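# Insert loose pipe fully into push-fit fitting

## Task

Slide the loose pipe into the open end of the push-fit fitting until it is seated completely, and leave it that way without the robot holding it.

## Robot and tools

ROBOT AND FRAME. Two seven-joint arms, left_arm and right_arm, each ending in a parallel two-finger gripper. All positions, orientations, velocities and targets use the scene frame: origin at table-top height midway between the nominal arm bases, +x out over the table, +z up, +y toward left_arm (arm names are not image sides). Calibrated bases: left_arm (+0.019, +0.339, +0.044) m, right_arm (+0.023, -0.307, +0.044) m, each turned slightly about z. On a gripper, the fingers point along its own +z and move apart along its own y. The reported end_effector_position is the spot between the pads when shut; fingertips extend about 19 mm past it when closed, about 6 mm when wide open. Reported poses may be a few centimetres off, more at long reach.

THE 16-NUMBER ROW. Every command row has 16 plain numbers in [-1, 1], always including both arms: left dx, dy, dz, rx, ry, rz, left gripper position, left gripper speed, then the same eight for the right. dx..rz are an offset, not a pose: they are measured along the scene axes from that arm's Hand target as it stood when the action (or move) began. Scale: 1.0 = 0.6 m for dx, dy, dz and 180 degrees for the rotation vector rx, ry, rz, which turns the gripper about its Hand target position. A translation longer than 1.0 is shortened along its direction. Sending the same offset again moves the arm further. Six zeros re-request the current Hand target. The gripper position is absolute, not an offset: +1 open (85 mm), 0 roughly 45 mm, -1 shut; the mapping is uneven, so check position_measured_pct (about 50 minus 50 times the position number). Gripper speed: -1 about 20 mm/s, 0 about 85, +1 about 150; faster closes from a centimetre or more away grip harder (roughly 100 N per pad slow, up to about 240 N fast). The gripper begins fully open. A 0 in a gripper slot is a real command, so resend the last position and speed to leave a gripper unchanged.

TOOLS.
execute_actions(actions, cameras): actions is a list of actions; each action is a list of up to 15 rows, one row per 1/30 s step, the last row repeated if fewer are given. All rows of one action count from the same start pose. Images come back only if actions is empty or cameras names them; an empty list shows the full state and all cameras.
move(target, speed, blend, blocking, cameras): target is one 16-number row or a list of up to 15 rows; every row is an offset from the same starting Hand targets, not chained. Grippers follow straight paths, all ending together, capped at 10 s. speed is the top path speed in m/s, 0.002 to 0.5 (default 0.25), one value or one per target; rotation is limited to twice that in rad/s and at most 0.873 rad/s. blend (metres) rounds corners between listed targets; 0 stops at each. blocking=false returns after about 0.5 s while the move continues. The result adds a move: line whose ending is done, off_target, moving, held or fault, plus limits (paced = pose clipped, held = steps withheld). No collision avoidance; faster moves stray and hit harder.
wait(seconds 0 to 10, cameras): lets time run with commands held.
stop(cameras): brakes a running move; fingers keep moving.
zoom_image(camera, region [x0, y0, x1, y1] in image pixels, at most 504 by 504): enlarges part of the latest image.
clear_fault(arm): clears a torque fault already reported on left_arm or right_arm.
finished_scene(scene): ends the current scene, given its number; irreversible, so only call it once the pipe is fully seated and stays so unheld.

CAMERAS: cam_high, cam_low, cam_left_wrist, cam_right_wrist, each 672x504; calibration is approximate (fixed cameras may have shifted a few mm and degrees).

READING RESULTS. Hand target is the last commanded pose after clipping (orientation is clipped to within 32 degrees of the measured one each step); the real gripper often rests a little short, so send the remaining distance as an offset. object_status: 0 moving, 1 blocked opening, 2 stopped on an object before the requested position (firm grip), 3 reached the requested position or pads met (empty or soft grip). Readings of 98+ mean the pads touched each other. motor_current_ma near 1000 means gripping, near 0 means empty in air. Hold the position number steady for up to about 1.3 s before judging a stop. To release, open a few millimetres wider than the object. Flange force is the external force along the gripper's own axes and includes held weight. Joint torques, joint velocities and motor temperatures are also listed.

CAUTIONS. Arms are stiff: a target even millimetres beyond a firm contact pushes hard, so aim just at contact and push gently and slowly; to stop pressing, command back past the gripper. Exceeding joint torque limits (104.5 N m large joints, 51.3 N m wrist joints) or straying 5 degrees from plan causes a torque fault that freezes the arm until clear_fault. Motors heat when holding loads, stretched out or pushing an unreachable pose; MOTOR HOT appears at 60 °C and at 75 °C the arm sags for 30 s or more. Keep the arms apart: the clearance check may hold a command, but contact between arms, including gripping the other arm's fingers, can fail the task. Do not drop parts, release moving parts, slam, or let anything fall off the table. Large gripper turns can swing the elbow. Loose objects may be nudged by outside disturbances, so recheck before finishing.

Each tool is called after "Request:" as name(argument=value, ...) on one line, values as JSON.

## Session

Request:
execute_actions(actions=[])

Scene clock: 0.00 s.
left_arm: end_effector_position=(+0.3147, -0.0472, +0.3265) position_measured_pct=0.0 object_status=3 motor_current_ma=0 end_effector_quat_wxyz=(+0.538, +0.493, -0.441, +0.523) | right_arm: end_effector_position=(+0.4694, -0.1823, +0.1790) position_measured_pct=0.0 object_status=3 motor_current_ma=0 end_effector_quat_wxyz=(-0.168, -0.113, +0.975, -0.093)
Joint positions: left_arm=[0.041 0.884 0.174 2.371 1.776 1.587 1.51] | right_arm=[-0.343 0.798 0.042 1.292 0.064 1.428 1.408]
Joint velocities: within noise
Joint torques (N m): no reading
Motor temperatures (°C): left_arm=[35 31 28 30 40 43 37] | right_arm=[28 33 28 31 37 33 37]
Flange force (N): no reading
Hand target: left_arm +0.3147, -0.0472, +0.3265; +0.538, +0.493, -0.441, +0.523 | right_arm +0.4694, -0.1823, +0.1790; -0.168, -0.113, +0.975, -0.093
Tool commands: left_gripper/position=+1.0 left_gripper/speed=+1.0 right_gripper/position=+1.0 right_gripper/speed=+1.0

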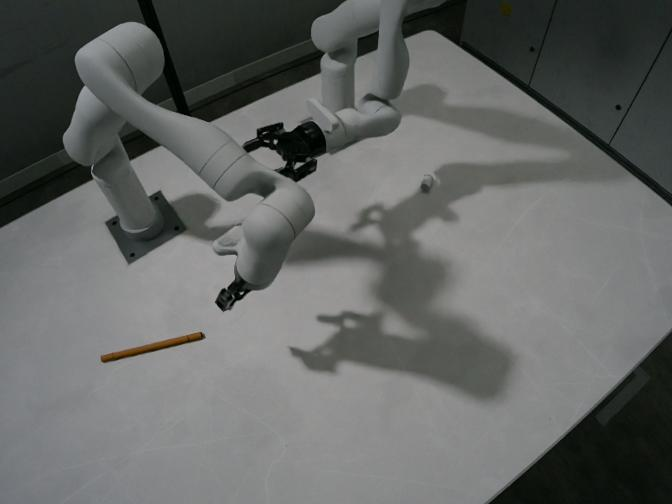

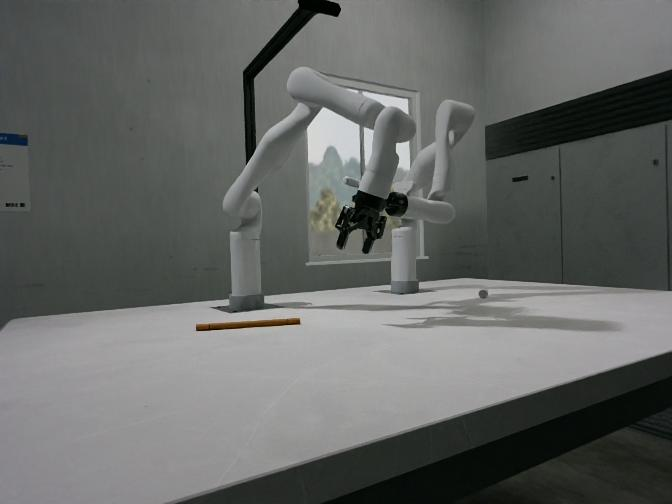

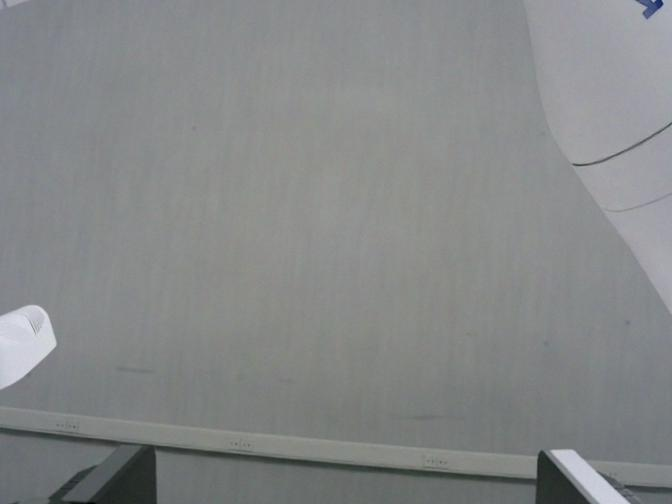

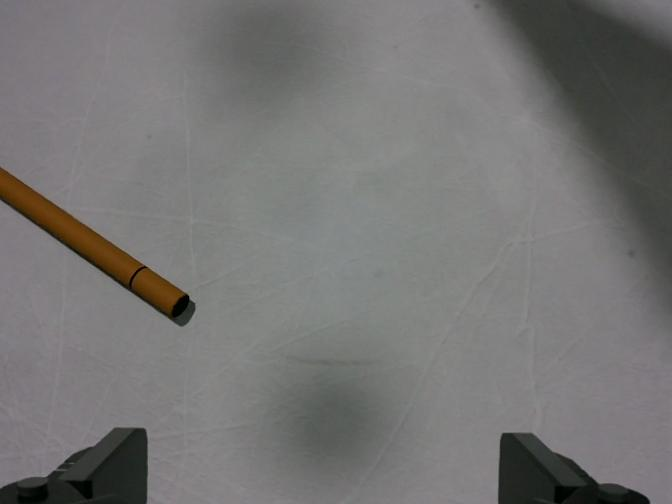

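Request:
zoom_image(camera="cam_high", region=[390, 150, 470, 210])

Request:
zoom_image(camera="cam_low", region=[450, 275, 520, 315])

Request:
zoom_image(camera="cam_high", region=[90, 310, 220, 380])

Request:
zoom_image(camera="cam_low", region=[180, 300, 320, 350])

Scaled by 6.300 from the camera's 672x504 image, which has a finer 960x720 frame.

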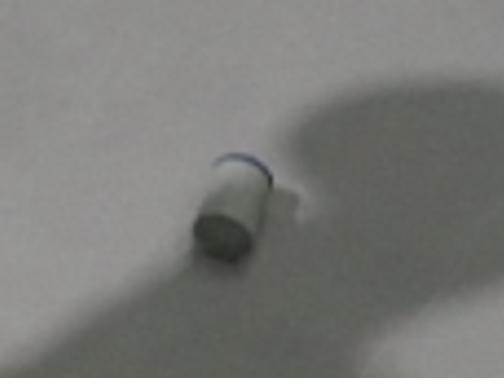

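Scaled by 7.200 from the camera's 672x504 image, which has a finer 960x720 frame.

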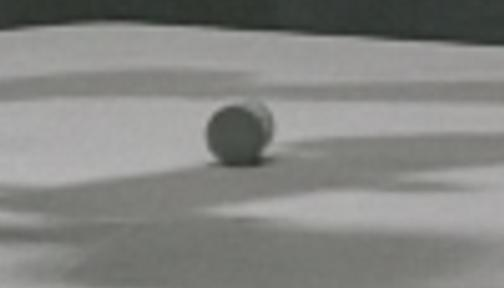

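Scaled by 3.877 from the camera's 672x504 image, which has a finer 960x720 frame.

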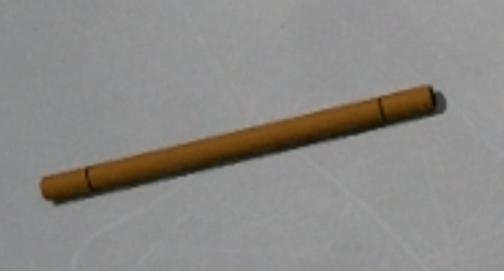

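Scaled by 3.600 from the camera's 672x504 image, which has a finer 960x720 frame.

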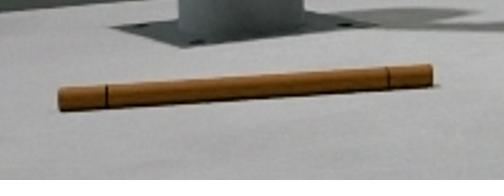

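Request:
zoom_image(camera="cam_high", region=[414, 168, 444, 198])

Request:
zoom_image(camera="cam_low", region=[470, 284, 496, 304])

Request:
zoom_image(camera="cam_right_wrist", region=[0, 150, 220, 340])

Scaled by 16.800 from the camera's 672x504 image, which has a finer 960x720 frame.

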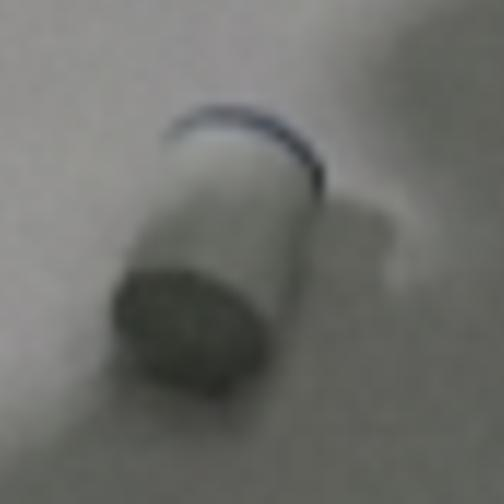

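Scaled by 19.385 from the camera's 672x504 image, which has a finer 960x720 frame.

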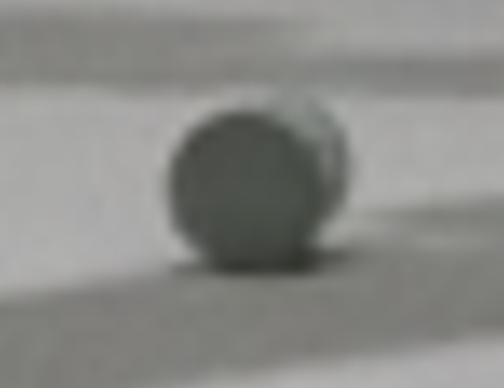

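Scaled by 2.291.

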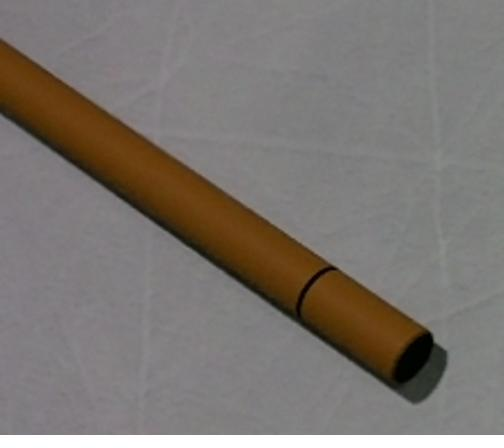

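Request:
move(target=[[0.0755, 0.6787, -0.0442, 0.5404, -0.0076, -0.0264, 1, 1, -0.15, -0.30, 0.05, 0.08, -0.04, 0.22, 1, 1], [0.0672, 0.7503, -0.2942, 0.1867, -0.6592, -0.5871, 1, 1, -0.209, -0.4128, -0.0483, 0.1153, -0.0560, 0.3130, 1, 1]], speed=0.45, blend=[0.05, 0], cameras=["all"])

Scene clock: 25.83 s.
left_arm: end_effector_position=(+0.3550, +0.4030, +0.1500) position_measured_pct=0.0 object_status=3 motor_current_ma=0 end_effector_quat_wxyz=(+0.001, +0.475, +0.880, +0.000) | right_arm: end_effector_position=(+0.3439, -0.4300, +0.1500) position_measured_pct=0.0 object_status=3 motor_current_ma=0 end_effector_quat_wxyz=(+0.000, -0.576, +0.817, +0.000)
Joint positions: left_arm=[-0.423 0.393 0.193 2.144 -0.128 0.613 0.453] | right_arm=[0.488 0.395 -0.166 2.129 0.109 0.624 2.98]
Joint torques (N m): left_arm=[-0.47 -13.65 0.69 -6.07 0.13 -0.3 -0.49] | right_arm=[-2.24 -14.13 -1.07 -5.68 -0.13 -0.13 0.19]
Flange force (N): left_arm=[-2.5 -1.4 3.3] | right_arm=[5.8 -0.6 2.3]
Hand target: left_arm +0.3550, +0.4030, +0.1500; +0.001, +0.475, +0.880, +0.000 | right_arm +0.3439, -0.4300, +0.1500; +0.000, -0.576, +0.817, +0.000
Off the commanded pose: left_arm 0.000 m, 0 deg | right_arm 0.000 m, 0 deg.
move: done
camera_calibration:
cam_left_wrist: T_world_to_cam=[[0.823789, 0.566558, -0.0196001, -0.515328], [0.566874, -0.822953, 0.0374537, 0.172273], [0.0050897, -0.0419647, -0.999106, 0.318682], [0, 0, 0, 1]] pos_world=[0.325243, 0.447109, 0.301844]
cam_right_wrist: T_world_to_cam=[[-0.948994, 0.315095, 0.0112121, 0.461909], [0.31528, 0.948695, 0.023996, 0.349827], [-0.00307583, 0.026307, -0.999649, 0.313932], [0, 0, 0, 1]] pos_world=[0.329021, -0.485683, 0.300249]

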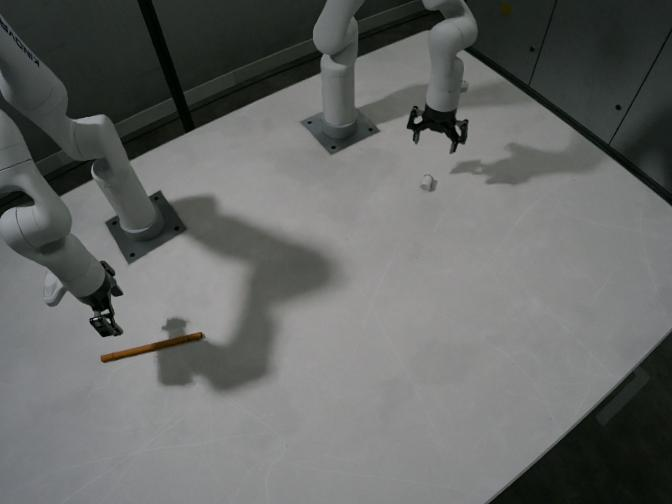

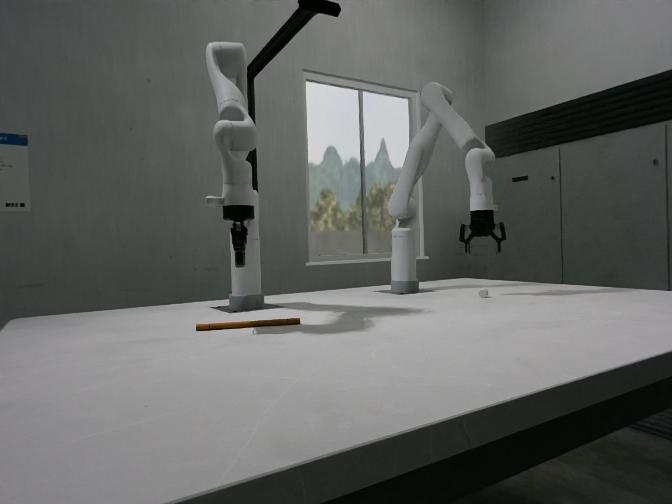

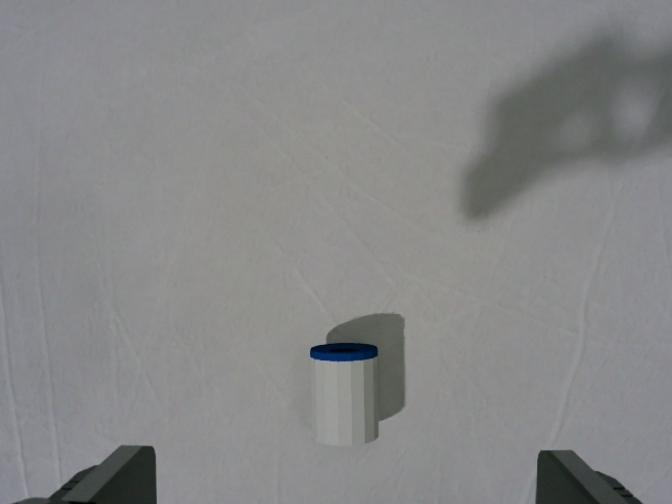

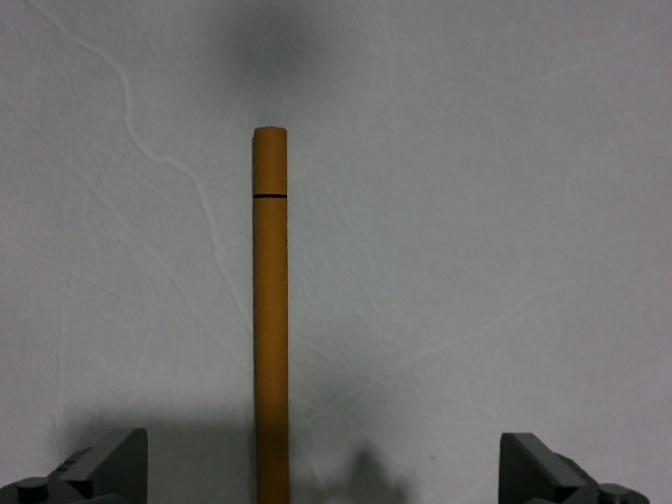

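Request:
move(target=[0.0155, -0.0237, -0.15, 0, 0, 0, 0.25, 0, 0.0235, -0.0553, -0.1333, 0, 0, 0.0083, 0.0, 0], speed=0.3, cameras=["cam_left_wrist", "cam_right_wrist"])

Scene clock: 43.77 s.
left_arm: end_effector_position=(+0.3643, +0.3888, +0.0600) position_measured_pct=37.7 object_status=3 motor_current_ma=0 end_effector_quat_wxyz=(+0.001, +0.475, +0.880, +0.000) | right_arm: end_effector_position=(+0.3580, -0.4631, +0.0701) position_measured_pct=49.8 object_status=3 motor_current_ma=0 end_effector_quat_wxyz=(+0.000, -0.587, +0.810, +0.000)
Joint positions: left_arm=[-0.31 0.632 0.112 2.192 -0.207 0.326 0.57] | right_arm=[0.523 0.624 -0.121 2.114 0.176 0.412 3.023]
Joint torques (N m): left_arm=[-0.69 -15.64 0.95 -3.7 0.14 -0.51 -0.48] | right_arm=[-2.21 -16.63 -1.04 -4 -0.15 -0.1 0.23]
Flange force (N): left_arm=[-2.4 -2.2 2.6] | right_arm=[5.8 0.1 2.6]
Hand target: left_arm +0.3643, +0.3888, +0.0600; +0.001, +0.475, +0.880, +0.000 | right_arm +0.3580, -0.4632, +0.0700; +0.000, -0.587, +0.810, +0.000
Off the commanded pose: left_arm 0.000 m, 0 deg | right_arm 0.000 m, 0 deg.
move: done
camera_calibration:
cam_left_wrist: T_world_to_cam=[[0.823837, 0.566488, -0.0195983, -0.516749], [0.566804, -0.823001, 0.0374553, 0.158809], [0.00508852, -0.0419654, -0.999106, 0.228224], [0, 0, 0, 1]] pos_world=[0.334542, 0.433009, 0.211944]
cam_right_wrist: T_world_to_cam=[[-0.956856, 0.290344, 0.0112426, 0.477984], [0.290537, 0.956562, 0.0240449, 0.391234], [-0.00377297, 0.0262739, -0.999648, 0.235112], [0, 0, 0, 1]] pos_world=[0.344582, -0.519197, 0.220248]
Images, in order (width x height): cam_left_wrist 672x504, cam_right_wrist 672x504.

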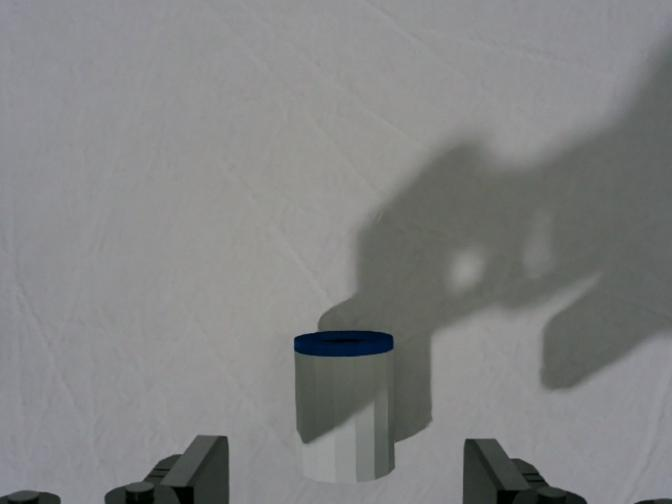

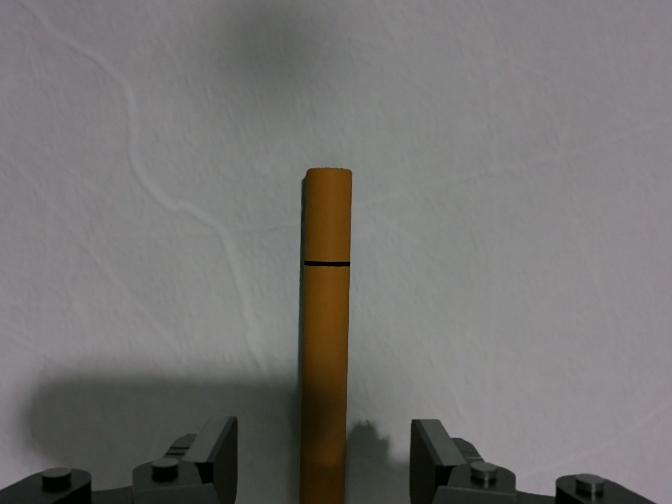

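Request:
move(target=[0.0, 0.0, -0.05, 0, 0, 0.0128, 0.25, 0, 0.0, 0.0, -0.0667, 0, 0, -0.003, 0.0, 0], speed=0.12, cameras=["all"])

Scene clock: 49.73 s.
left_arm: end_effector_position=(+0.3643, +0.3888, +0.0300) position_measured_pct=37.7 object_status=3 motor_current_ma=0 end_effector_quat_wxyz=(+0.001, +0.457, +0.889, +0.000) | right_arm: end_effector_position=(+0.3580, -0.4632, +0.0300) position_measured_pct=49.8 object_status=3 motor_current_ma=0 end_effector_quat_wxyz=(+0.000, -0.583, +0.813, +0.000)
Joint positions: left_arm=[-0.28 0.714 0.072 2.199 -0.204 0.233 0.607] | right_arm=[0.496 0.727 -0.085 2.127 0.195 0.293 2.996]
Joint torques (N m): left_arm=[-0.4 -16.39 0.66 -3 0.15 -0.08 -0.45] | right_arm=[-2.3 -17.35 -0.82 -3.05 -0.18 -0.11 0.16]
Flange force (N): left_arm=[-0.7 -2.8 3.7] | right_arm=[6.4 0.2 2.6]
Hand target: left_arm +0.3643, +0.3888, +0.0300; +0.001, +0.457, +0.889, +0.000 | right_arm +0.3580, -0.4632, +0.0300; +0.000, -0.583, +0.813, +0.000
Off the commanded pose: left_arm 0.000 m, 0 deg | right_arm 0.000 m, 0 deg.
move: done
camera_calibration:
cam_left_wrist: T_world_to_cam=[[0.800415, 0.599125, -0.0196129, -0.521474], [0.599408, -0.799568, 0.037422, 0.138943], [0.00673859, -0.0417093, -0.999107, 0.197447], [0, 0, 0, 1]] pos_world=[0.332782, 0.431758, 0.181844]
cam_right_wrist: T_world_to_cam=[[-0.954105, 0.29926, 0.0112582, 0.481594], [0.29945, 0.953812, 0.0239415, 0.387806], [-0.00357352, 0.026214, -0.99965, 0.195023], [0, 0, 0, 1]] pos_world=[0.34406, -0.519128, 0.180248]

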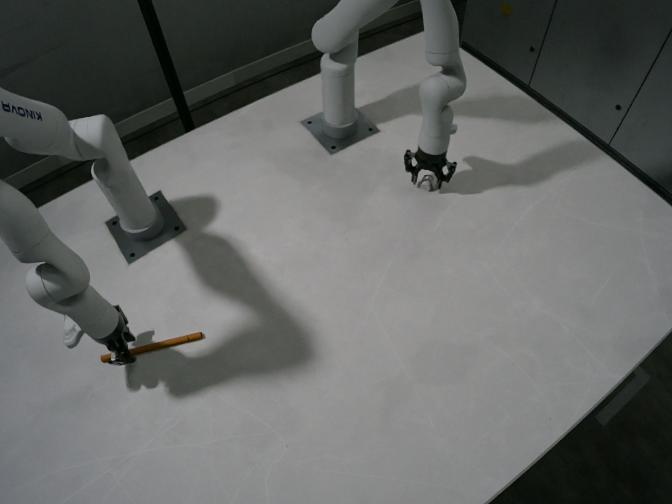

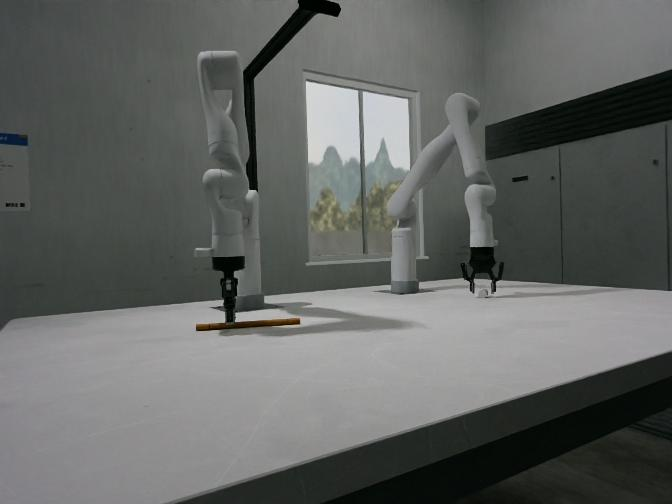

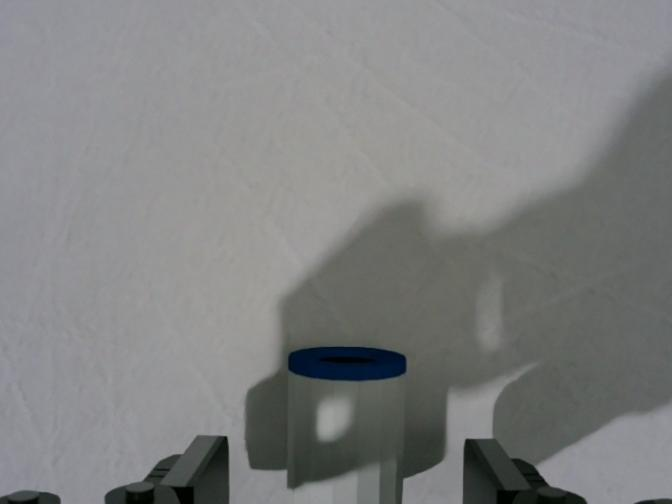

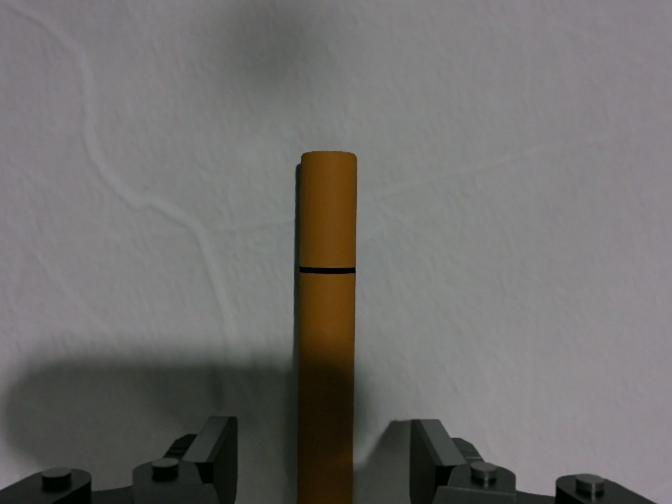

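Request:
zoom_image(camera="cam_low", region=[190, 250, 310, 340])

Request:
zoom_image(camera="cam_low", region=[450, 245, 518, 305])

Request:
zoom_image(camera="cam_left_wrist", region=[180, 320, 510, 504])

Request:
zoom_image(camera="cam_right_wrist", region=[180, 130, 460, 504])

Scaled by 4.200 from the camera's 672x504 image, which has a finer 960x720 frame.

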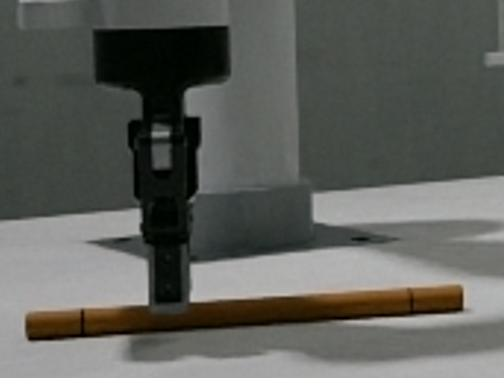

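Scaled by 7.412 from the camera's 672x504 image, which has a finer 960x720 frame.

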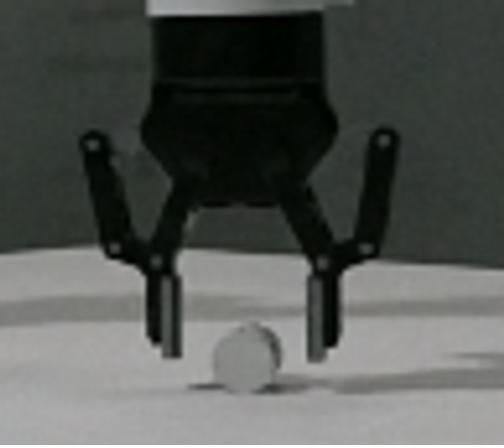

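Scaled by 1.527.

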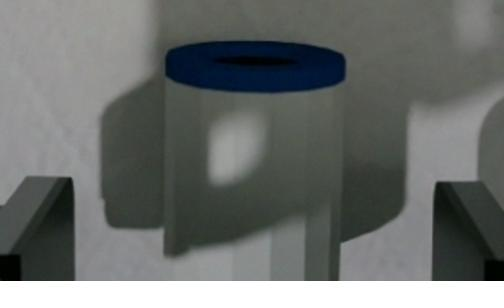

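Scaled by 1.348.

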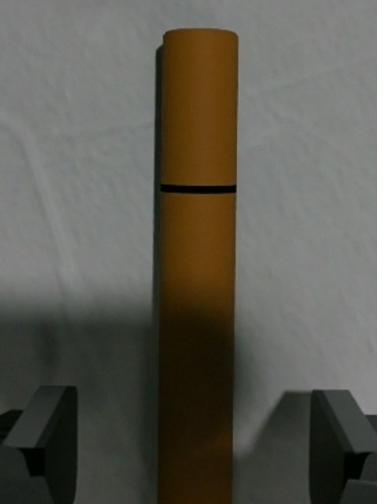

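Request:
move(target=[0.0, 0.0, -0.01083, 0, 0, 0, 0.25, 0, 0.0, 0.0, -0.01417, 0, 0, -0.002, 0.0, 0], speed=0.04, cameras=["cam_low"])

Request:
zoom_image(camera="cam_low", region=[190, 290, 310, 340])

Request:
zoom_image(camera="cam_low", region=[450, 265, 518, 305])

Scene clock: 54.70 s.
left_arm: end_effector_position=(+0.3643, +0.3888, +0.0235) position_measured_pct=37.7 object_status=3 motor_current_ma=0 end_effector_quat_wxyz=(+0.001, +0.457, +0.889, +0.000) | right_arm: end_effector_position=(+0.3580, -0.4632, +0.0215) position_measured_pct=49.8 object_status=3 motor_current_ma=0 end_effector_quat_wxyz=(+0.000, -0.580, +0.814, +0.000)
Joint positions: left_arm=[-0.275 0.733 0.065 2.199 -0.206 0.214 0.608] | right_arm=[0.49 0.75 -0.076 2.128 0.195 0.269 2.989]
Joint torques (N m): left_arm=[-0.52 -16.08 0.69 -2.72 0.19 -0.38 -0.45] | right_arm=[-2.13 -17.64 -0.83 -2.87 -0.17 -0.21 0.25]
Flange force (N): left_arm=[-1.3 -2.3 1.7] | right_arm=[5.7 0.0 3.0]
Hand target: left_arm +0.3643, +0.3888, +0.0235; +0.001, +0.457, +0.889, +0.000 | right_arm +0.3580, -0.4632, +0.0215; +0.000, -0.580, +0.814, +0.000
Off the commanded pose: left_arm 0.000 m, 0 deg | right_arm 0.000 m, 0 deg.
move: done
Images, in order (width x height): cam_low 672x504.

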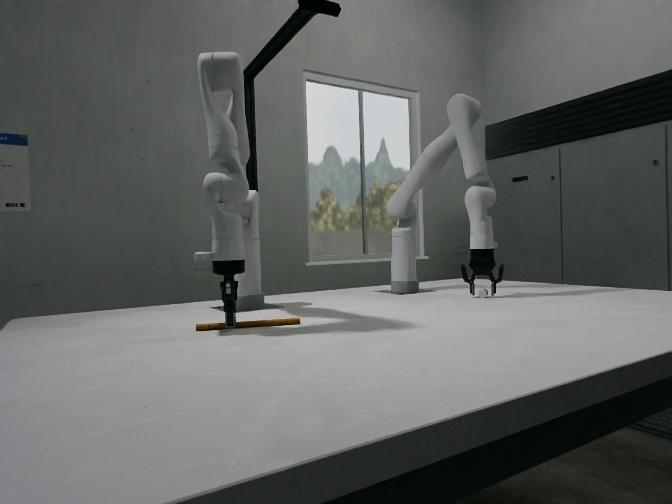

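Scaled by 4.200 from the camera's 672x504 image, which has a finer 960x720 frame.

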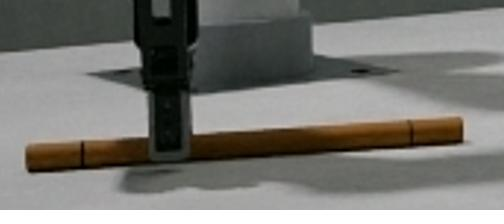

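Scaled by 7.412 from the camera's 672x504 image, which has a finer 960x720 frame.

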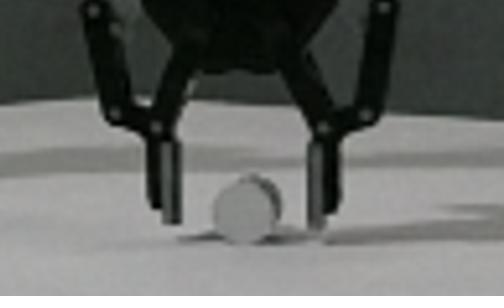

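Request:
move(target=[0.0, 0.0, 0.0, 0, 0, 0, -0.65, -1, 0.0, 0.0, 0.0, 0, 0, 0, -0.85, -1], speed=0.05, cameras=["all"])

Scene clock: 57.73 s.
left_arm: end_effector_position=(+0.3643, +0.3887, +0.0235) position_measured_pct=71.0 object_status=2 motor_current_ma=1000 end_effector_quat_wxyz=(+0.001, +0.457, +0.889, +0.000) | right_arm: end_effector_position=(+0.3580, -0.4631, +0.0215) position_measured_pct=84.4 object_status=0 motor_current_ma=1000 end_effector_quat_wxyz=(+0.000, -0.580, +0.814, +0.000)
Joint positions: left_arm=[-0.275 0.733 0.065 2.199 -0.206 0.214 0.608] | right_arm=[0.49 0.75 -0.076 2.128 0.195 0.269 2.989]
Joint torques (N m): left_arm=[-0.58 -12.46 0.15 -3.77 0.1 -1.38 -0.49] | right_arm=[-2.14 -12.33 -0.66 -3.83 -0.04 -1.33 0.19]
Flange force (N): left_arm=[-0.2 -4.8 -12.0] | right_arm=[5.4 4.0 -14.6]
Hand target: left_arm +0.3643, +0.3888, +0.0235; +0.001, +0.457, +0.889, +0.000 | right_arm +0.3580, -0.4632, +0.0215; +0.000, -0.580, +0.814, +0.000
Off the commanded pose: left_arm 0.000 m, 0 deg | right_arm 0.000 m, 0 deg.
move: done
camera_calibration:
cam_left_wrist: T_world_to_cam=[[0.800415, 0.599125, -0.0196129, -0.521601], [0.599408, -0.799568, 0.037422, 0.139186], [0.00673859, -0.0417093, -0.999107, 0.190953], [0, 0, 0, 1]] pos_world=[0.332782, 0.431758, 0.175344]
cam_right_wrist: T_world_to_cam=[[-0.952202, 0.305261, 0.0112371, 0.4838], [0.305449, 0.951906, 0.0239877, 0.384874], [-0.00337418, 0.0262735, -0.999649, 0.186483], [0, 0, 0, 1]] pos_world=[0.343745, -0.518949, 0.171748]

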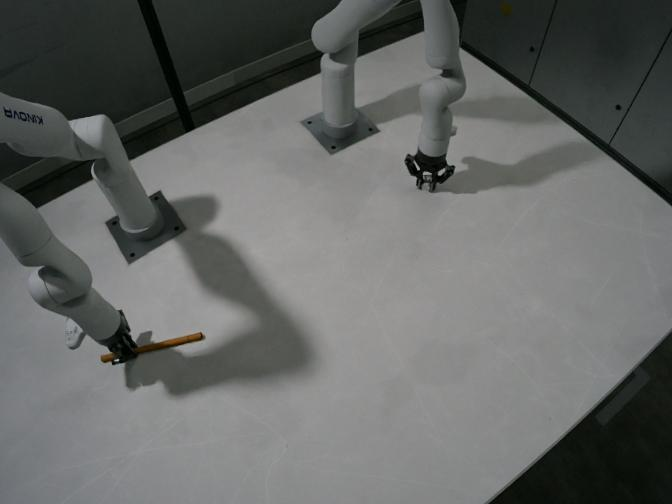

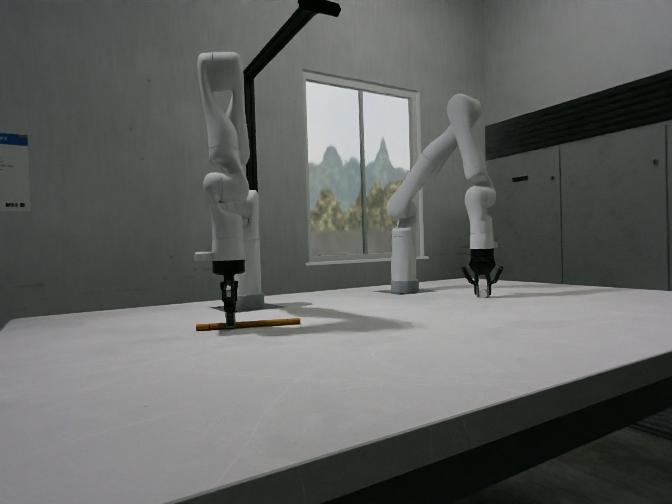

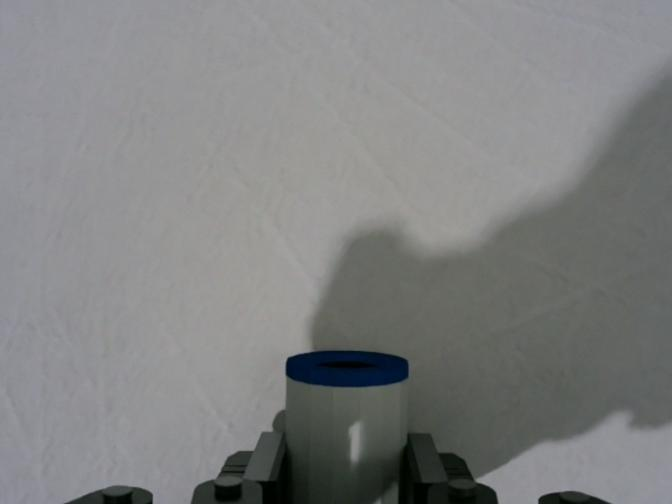

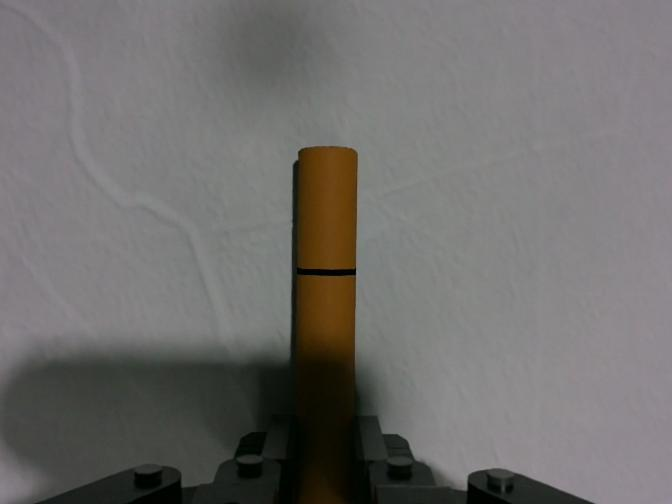

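Request:
move(target=[[0.0, 0.0, 0.0783, 0, 0, 0, -0.65, -1, 0.0, 0.0, 0.0875, 0, 0, 0, -0.85, -1], [0.0695, -0.5355, 0.0783, 0, 0, 0.6963, -0.65, -1, -0.047, 0.5167, 0.0875, 0, 0, 0, -0.85, -1]], speed=[0.1, 0.42], blend=[0.02, 0], cameras=["all"])

Scene clock: 65.17 s.
left_arm: end_effector_position=(+0.4060, +0.0675, +0.0705) position_measured_pct=71.0 object_status=2 motor_current_ma=1000 end_effector_quat_wxyz=(+0.000, -0.580, +0.815, +0.001) | right_arm: end_effector_position=(+0.3298, -0.1531, +0.0740) position_measured_pct=84.4 object_status=2 motor_current_ma=1000 end_effector_quat_wxyz=(+0.000, -0.580, +0.814, +0.000)
Joint positions: left_arm=[0.884 0.811 -0.527 1.747 0.569 0.742 2.883] | right_arm=[-0.471 0.583 -0.002 2.201 0.006 0.357 2.265]
Joint torques (N m): left_arm=[-0.42 -20.09 -2.96 -5.97 0.18 -0.23 -0.45] | right_arm=[-2.19 -15.64 -0.51 -3.67 -0.19 -0.1 0.17]
Flange force (N): left_arm=[1.6 0.9 1.0] | right_arm=[4.1 -4.9 3.7]
Hand target: left_arm +0.4060, +0.0675, +0.0705; +0.000, -0.580, +0.815, +0.001 | right_arm +0.3298, -0.1531, +0.0740; +0.000, -0.580, +0.814, +0.000
Off the commanded pose: left_arm 0.000 m, 0 deg | right_arm 0.000 m, 0 deg.
move: done
camera_calibration:
cam_left_wrist: T_world_to_cam=[[-0.951678, 0.306465, -0.0196996, 0.369551], [0.305606, 0.951419, 0.0375006, -0.143383], [0.0302352, 0.0296682, -0.999102, 0.209876], [0, 0, 0, 1]] pos_world=[0.389166, 0.0169364, 0.222344]
cam_right_wrist: T_world_to_cam=[[-0.952202, 0.305261, 0.0112371, 0.361727], [0.305449, 0.951906, 0.0239877, 0.0971377], [-0.00337418, 0.0262735, -0.999649, 0.230724], [0, 0, 0, 1]] pos_world=[0.315545, -0.208949, 0.224248]

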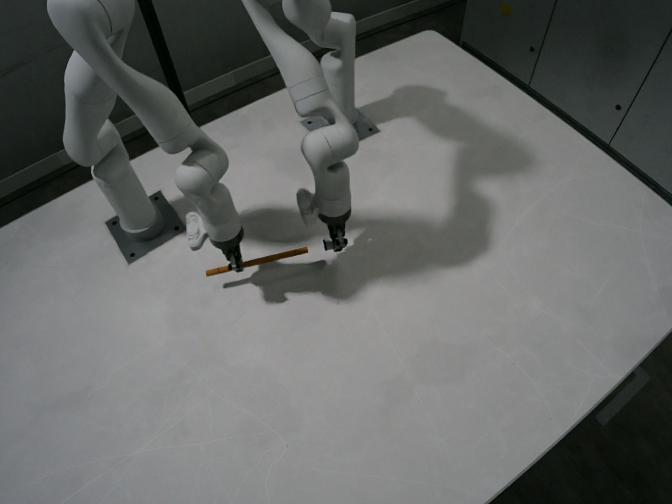

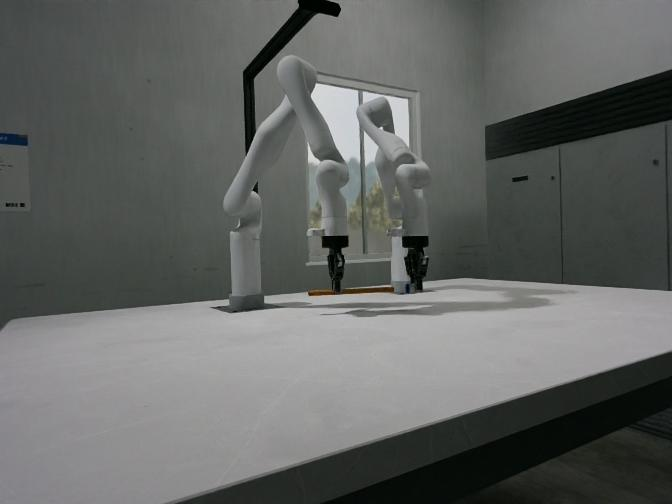

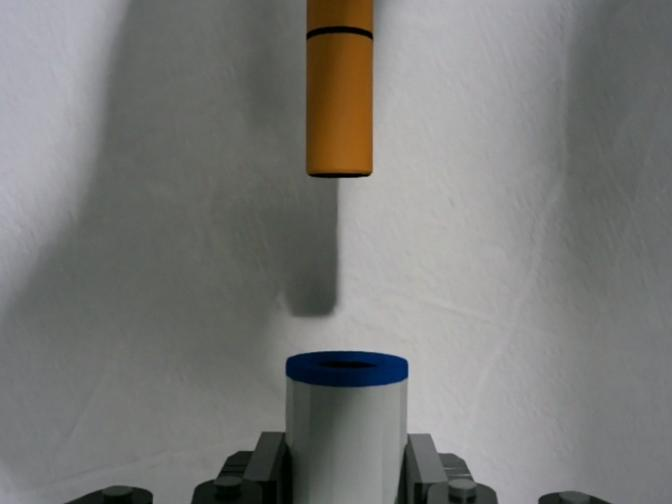

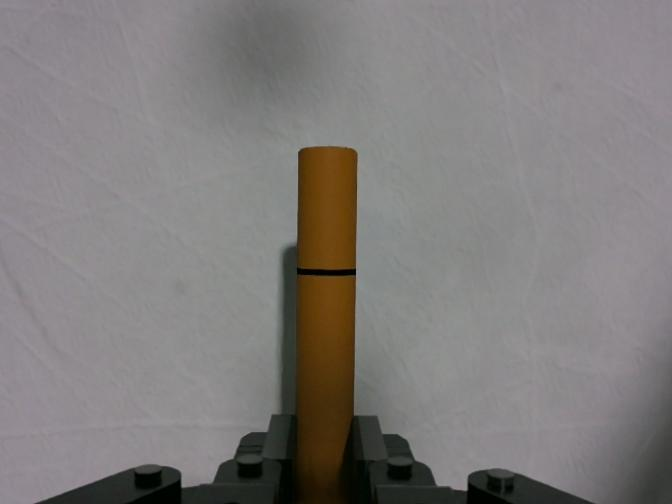

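Request:
zoom_image(camera="cam_left_wrist", region=[230, 0, 470, 200])

Request:
zoom_image(camera="cam_left_wrist", region=[250, 330, 450, 504])

Request:
zoom_image(camera="cam_low", region=[300, 260, 440, 310])

Request:
zoom_image(camera="cam_high", region=[190, 220, 370, 300])

Scaled by 2.100.

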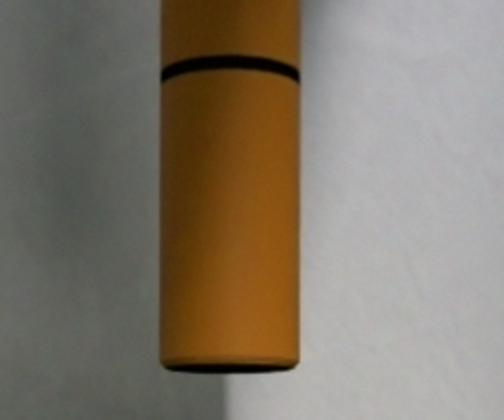

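Scaled by 2.520.

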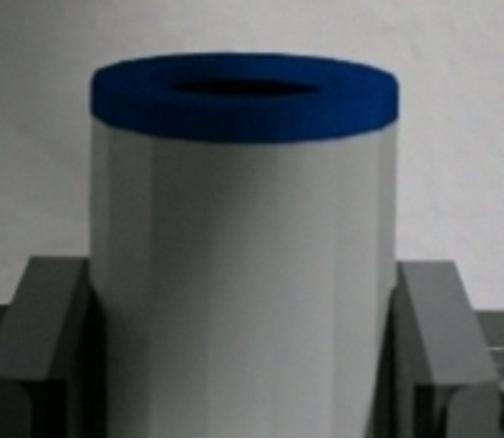

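Scaled by 3.600 from the camera's 672x504 image, which has a finer 960x720 frame.

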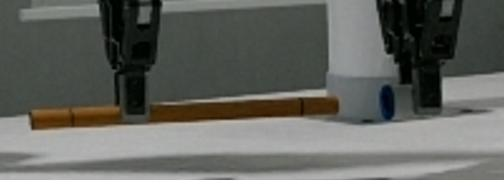

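Scaled by 2.800 from the camera's 672x504 image, which has a finer 960x720 frame.

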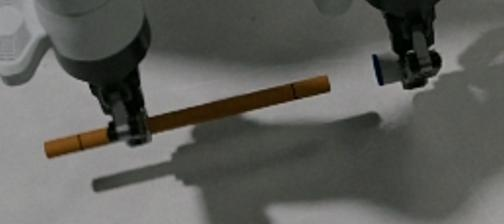

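Request:
zoom_image(camera="cam_low", region=[370, 272, 430, 302])

Request:
zoom_image(camera="cam_low", region=[300, 272, 360, 302])

Request:
zoom_image(camera="cam_high", region=[290, 230, 350, 265])

Scaled by 8.400 from the camera's 672x504 image, which has a finer 960x720 frame.

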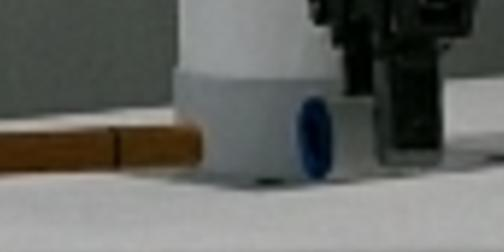

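Scaled by 8.400 from the camera's 672x504 image, which has a finer 960x720 frame.

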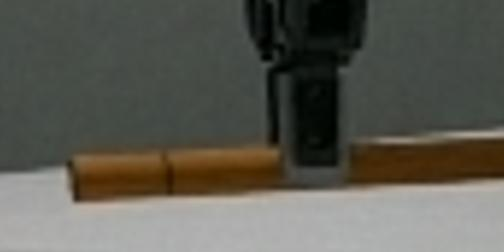

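Scaled by 8.400 from the camera's 672x504 image, which has a finer 960x720 frame.

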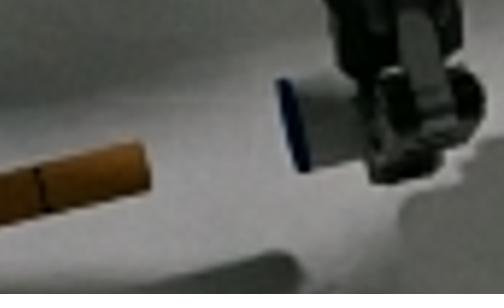

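Request:
zoom_image(camera="cam_left_wrist", region=[280, 342, 416, 398])

Scaled by 3.706.

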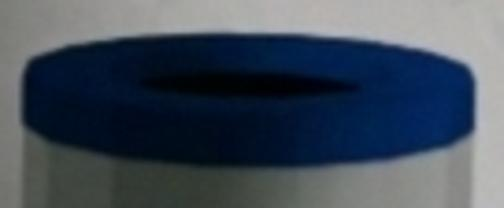

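Request:
move(target=[0, 0, 0, 0, 0, 0, -0.65, -1, 0.01768, 0.0609, 0.00175, 0, 0, 0, -0.85, -1], speed=0.08, cameras=["cam_high", "cam_low", "cam_left_wrist"])

Request:
zoom_image(camera="cam_left_wrist", region=[260, 180, 440, 460])

Request:
zoom_image(camera="cam_low", region=[370, 272, 430, 302])

Request:
zoom_image(camera="cam_high", region=[290, 230, 350, 265])

Scene clock: 78.23 s.
left_arm: end_effector_position=(+0.4060, +0.0675, +0.0705) position_measured_pct=71.0 object_status=2 motor_current_ma=1000 end_effector_quat_wxyz=(+0.000, -0.580, +0.815, +0.001) | right_arm: end_effector_position=(+0.3404, -0.1166, +0.0751) position_measured_pct=84.4 object_status=2 motor_current_ma=1000 end_effector_quat_wxyz=(+0.000, -0.580, +0.814, +0.000)
Joint positions: left_arm=[0.884 0.811 -0.527 1.747 0.569 0.742 2.883] | right_arm=[-0.548 0.61 0.007 2.113 -0.008 0.418 2.208]
Joint torques (N m): left_arm=[-0.49 -19.96 -2.88 -6.02 0.21 -0.29 -0.45] | right_arm=[-2.44 -16.7 -0.41 -4.2 -0.17 0 0.21]
Flange force (N): left_arm=[1.7 1.2 0.4] | right_arm=[3.9 -5.2 4.1]
Hand target: left_arm +0.4060, +0.0675, +0.0705; +0.000, -0.580, +0.815, +0.001 | right_arm +0.3404, -0.1166, +0.0751; +0.000, -0.580, +0.814, +0.000
Off the commanded pose: left_arm 0.000 m, 0 deg | right_arm 0.000 m, 0 deg.
move: done
camera_calibration:
cam_left_wrist: T_world_to_cam=[[-0.951681, 0.306462, -0.0196045, 0.369531], [0.305606, 0.95142, 0.03747, -0.143377], [0.0301353, 0.0296682, -0.999105, 0.209915], [0, 0, 0, 1]] pos_world=[0.389167, 0.0169364, 0.222344]
Images, in order (width x height): cam_high 672x504, cam_low 672x504, cam_left_wrist 672x504.

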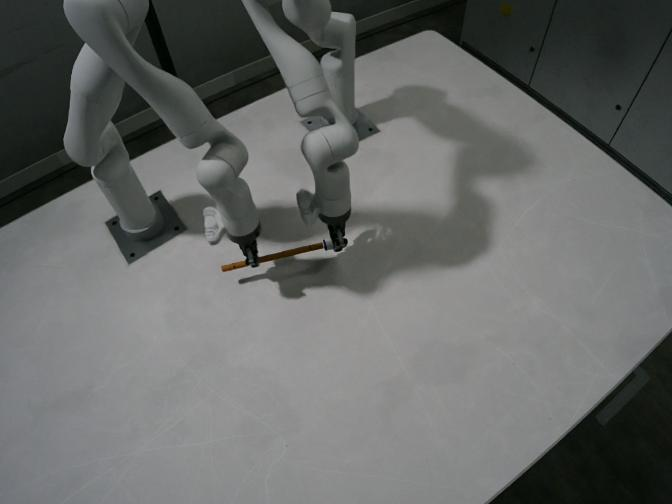

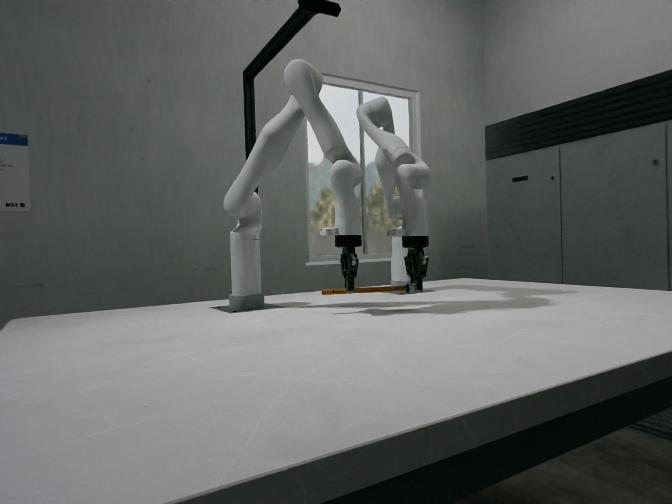

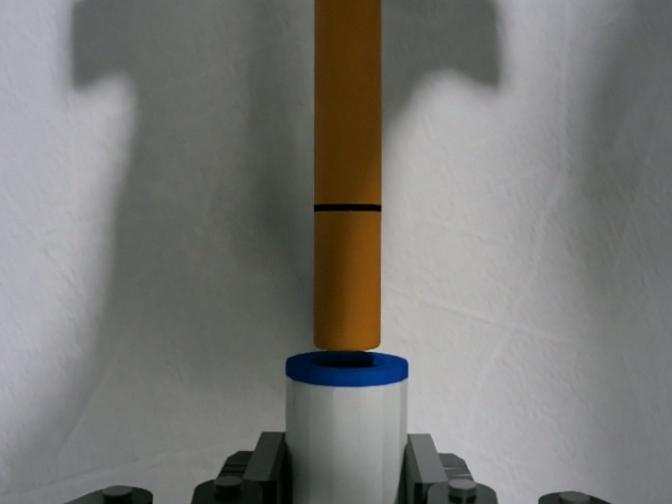

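Scaled by 1.800.

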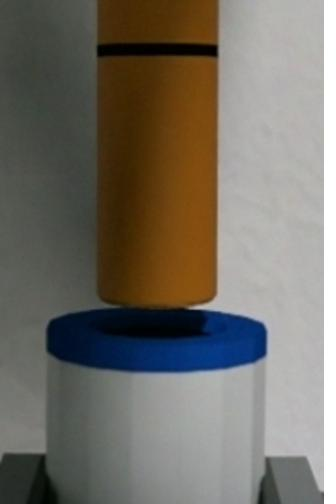

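Scaled by 8.400 from the camera's 672x504 image, which has a finer 960x720 frame.

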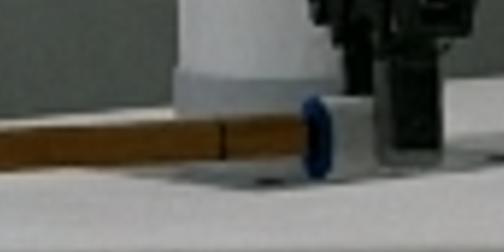

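Scaled by 8.400 from the camera's 672x504 image, which has a finer 960x720 frame.

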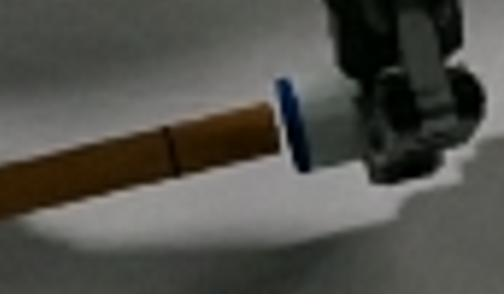

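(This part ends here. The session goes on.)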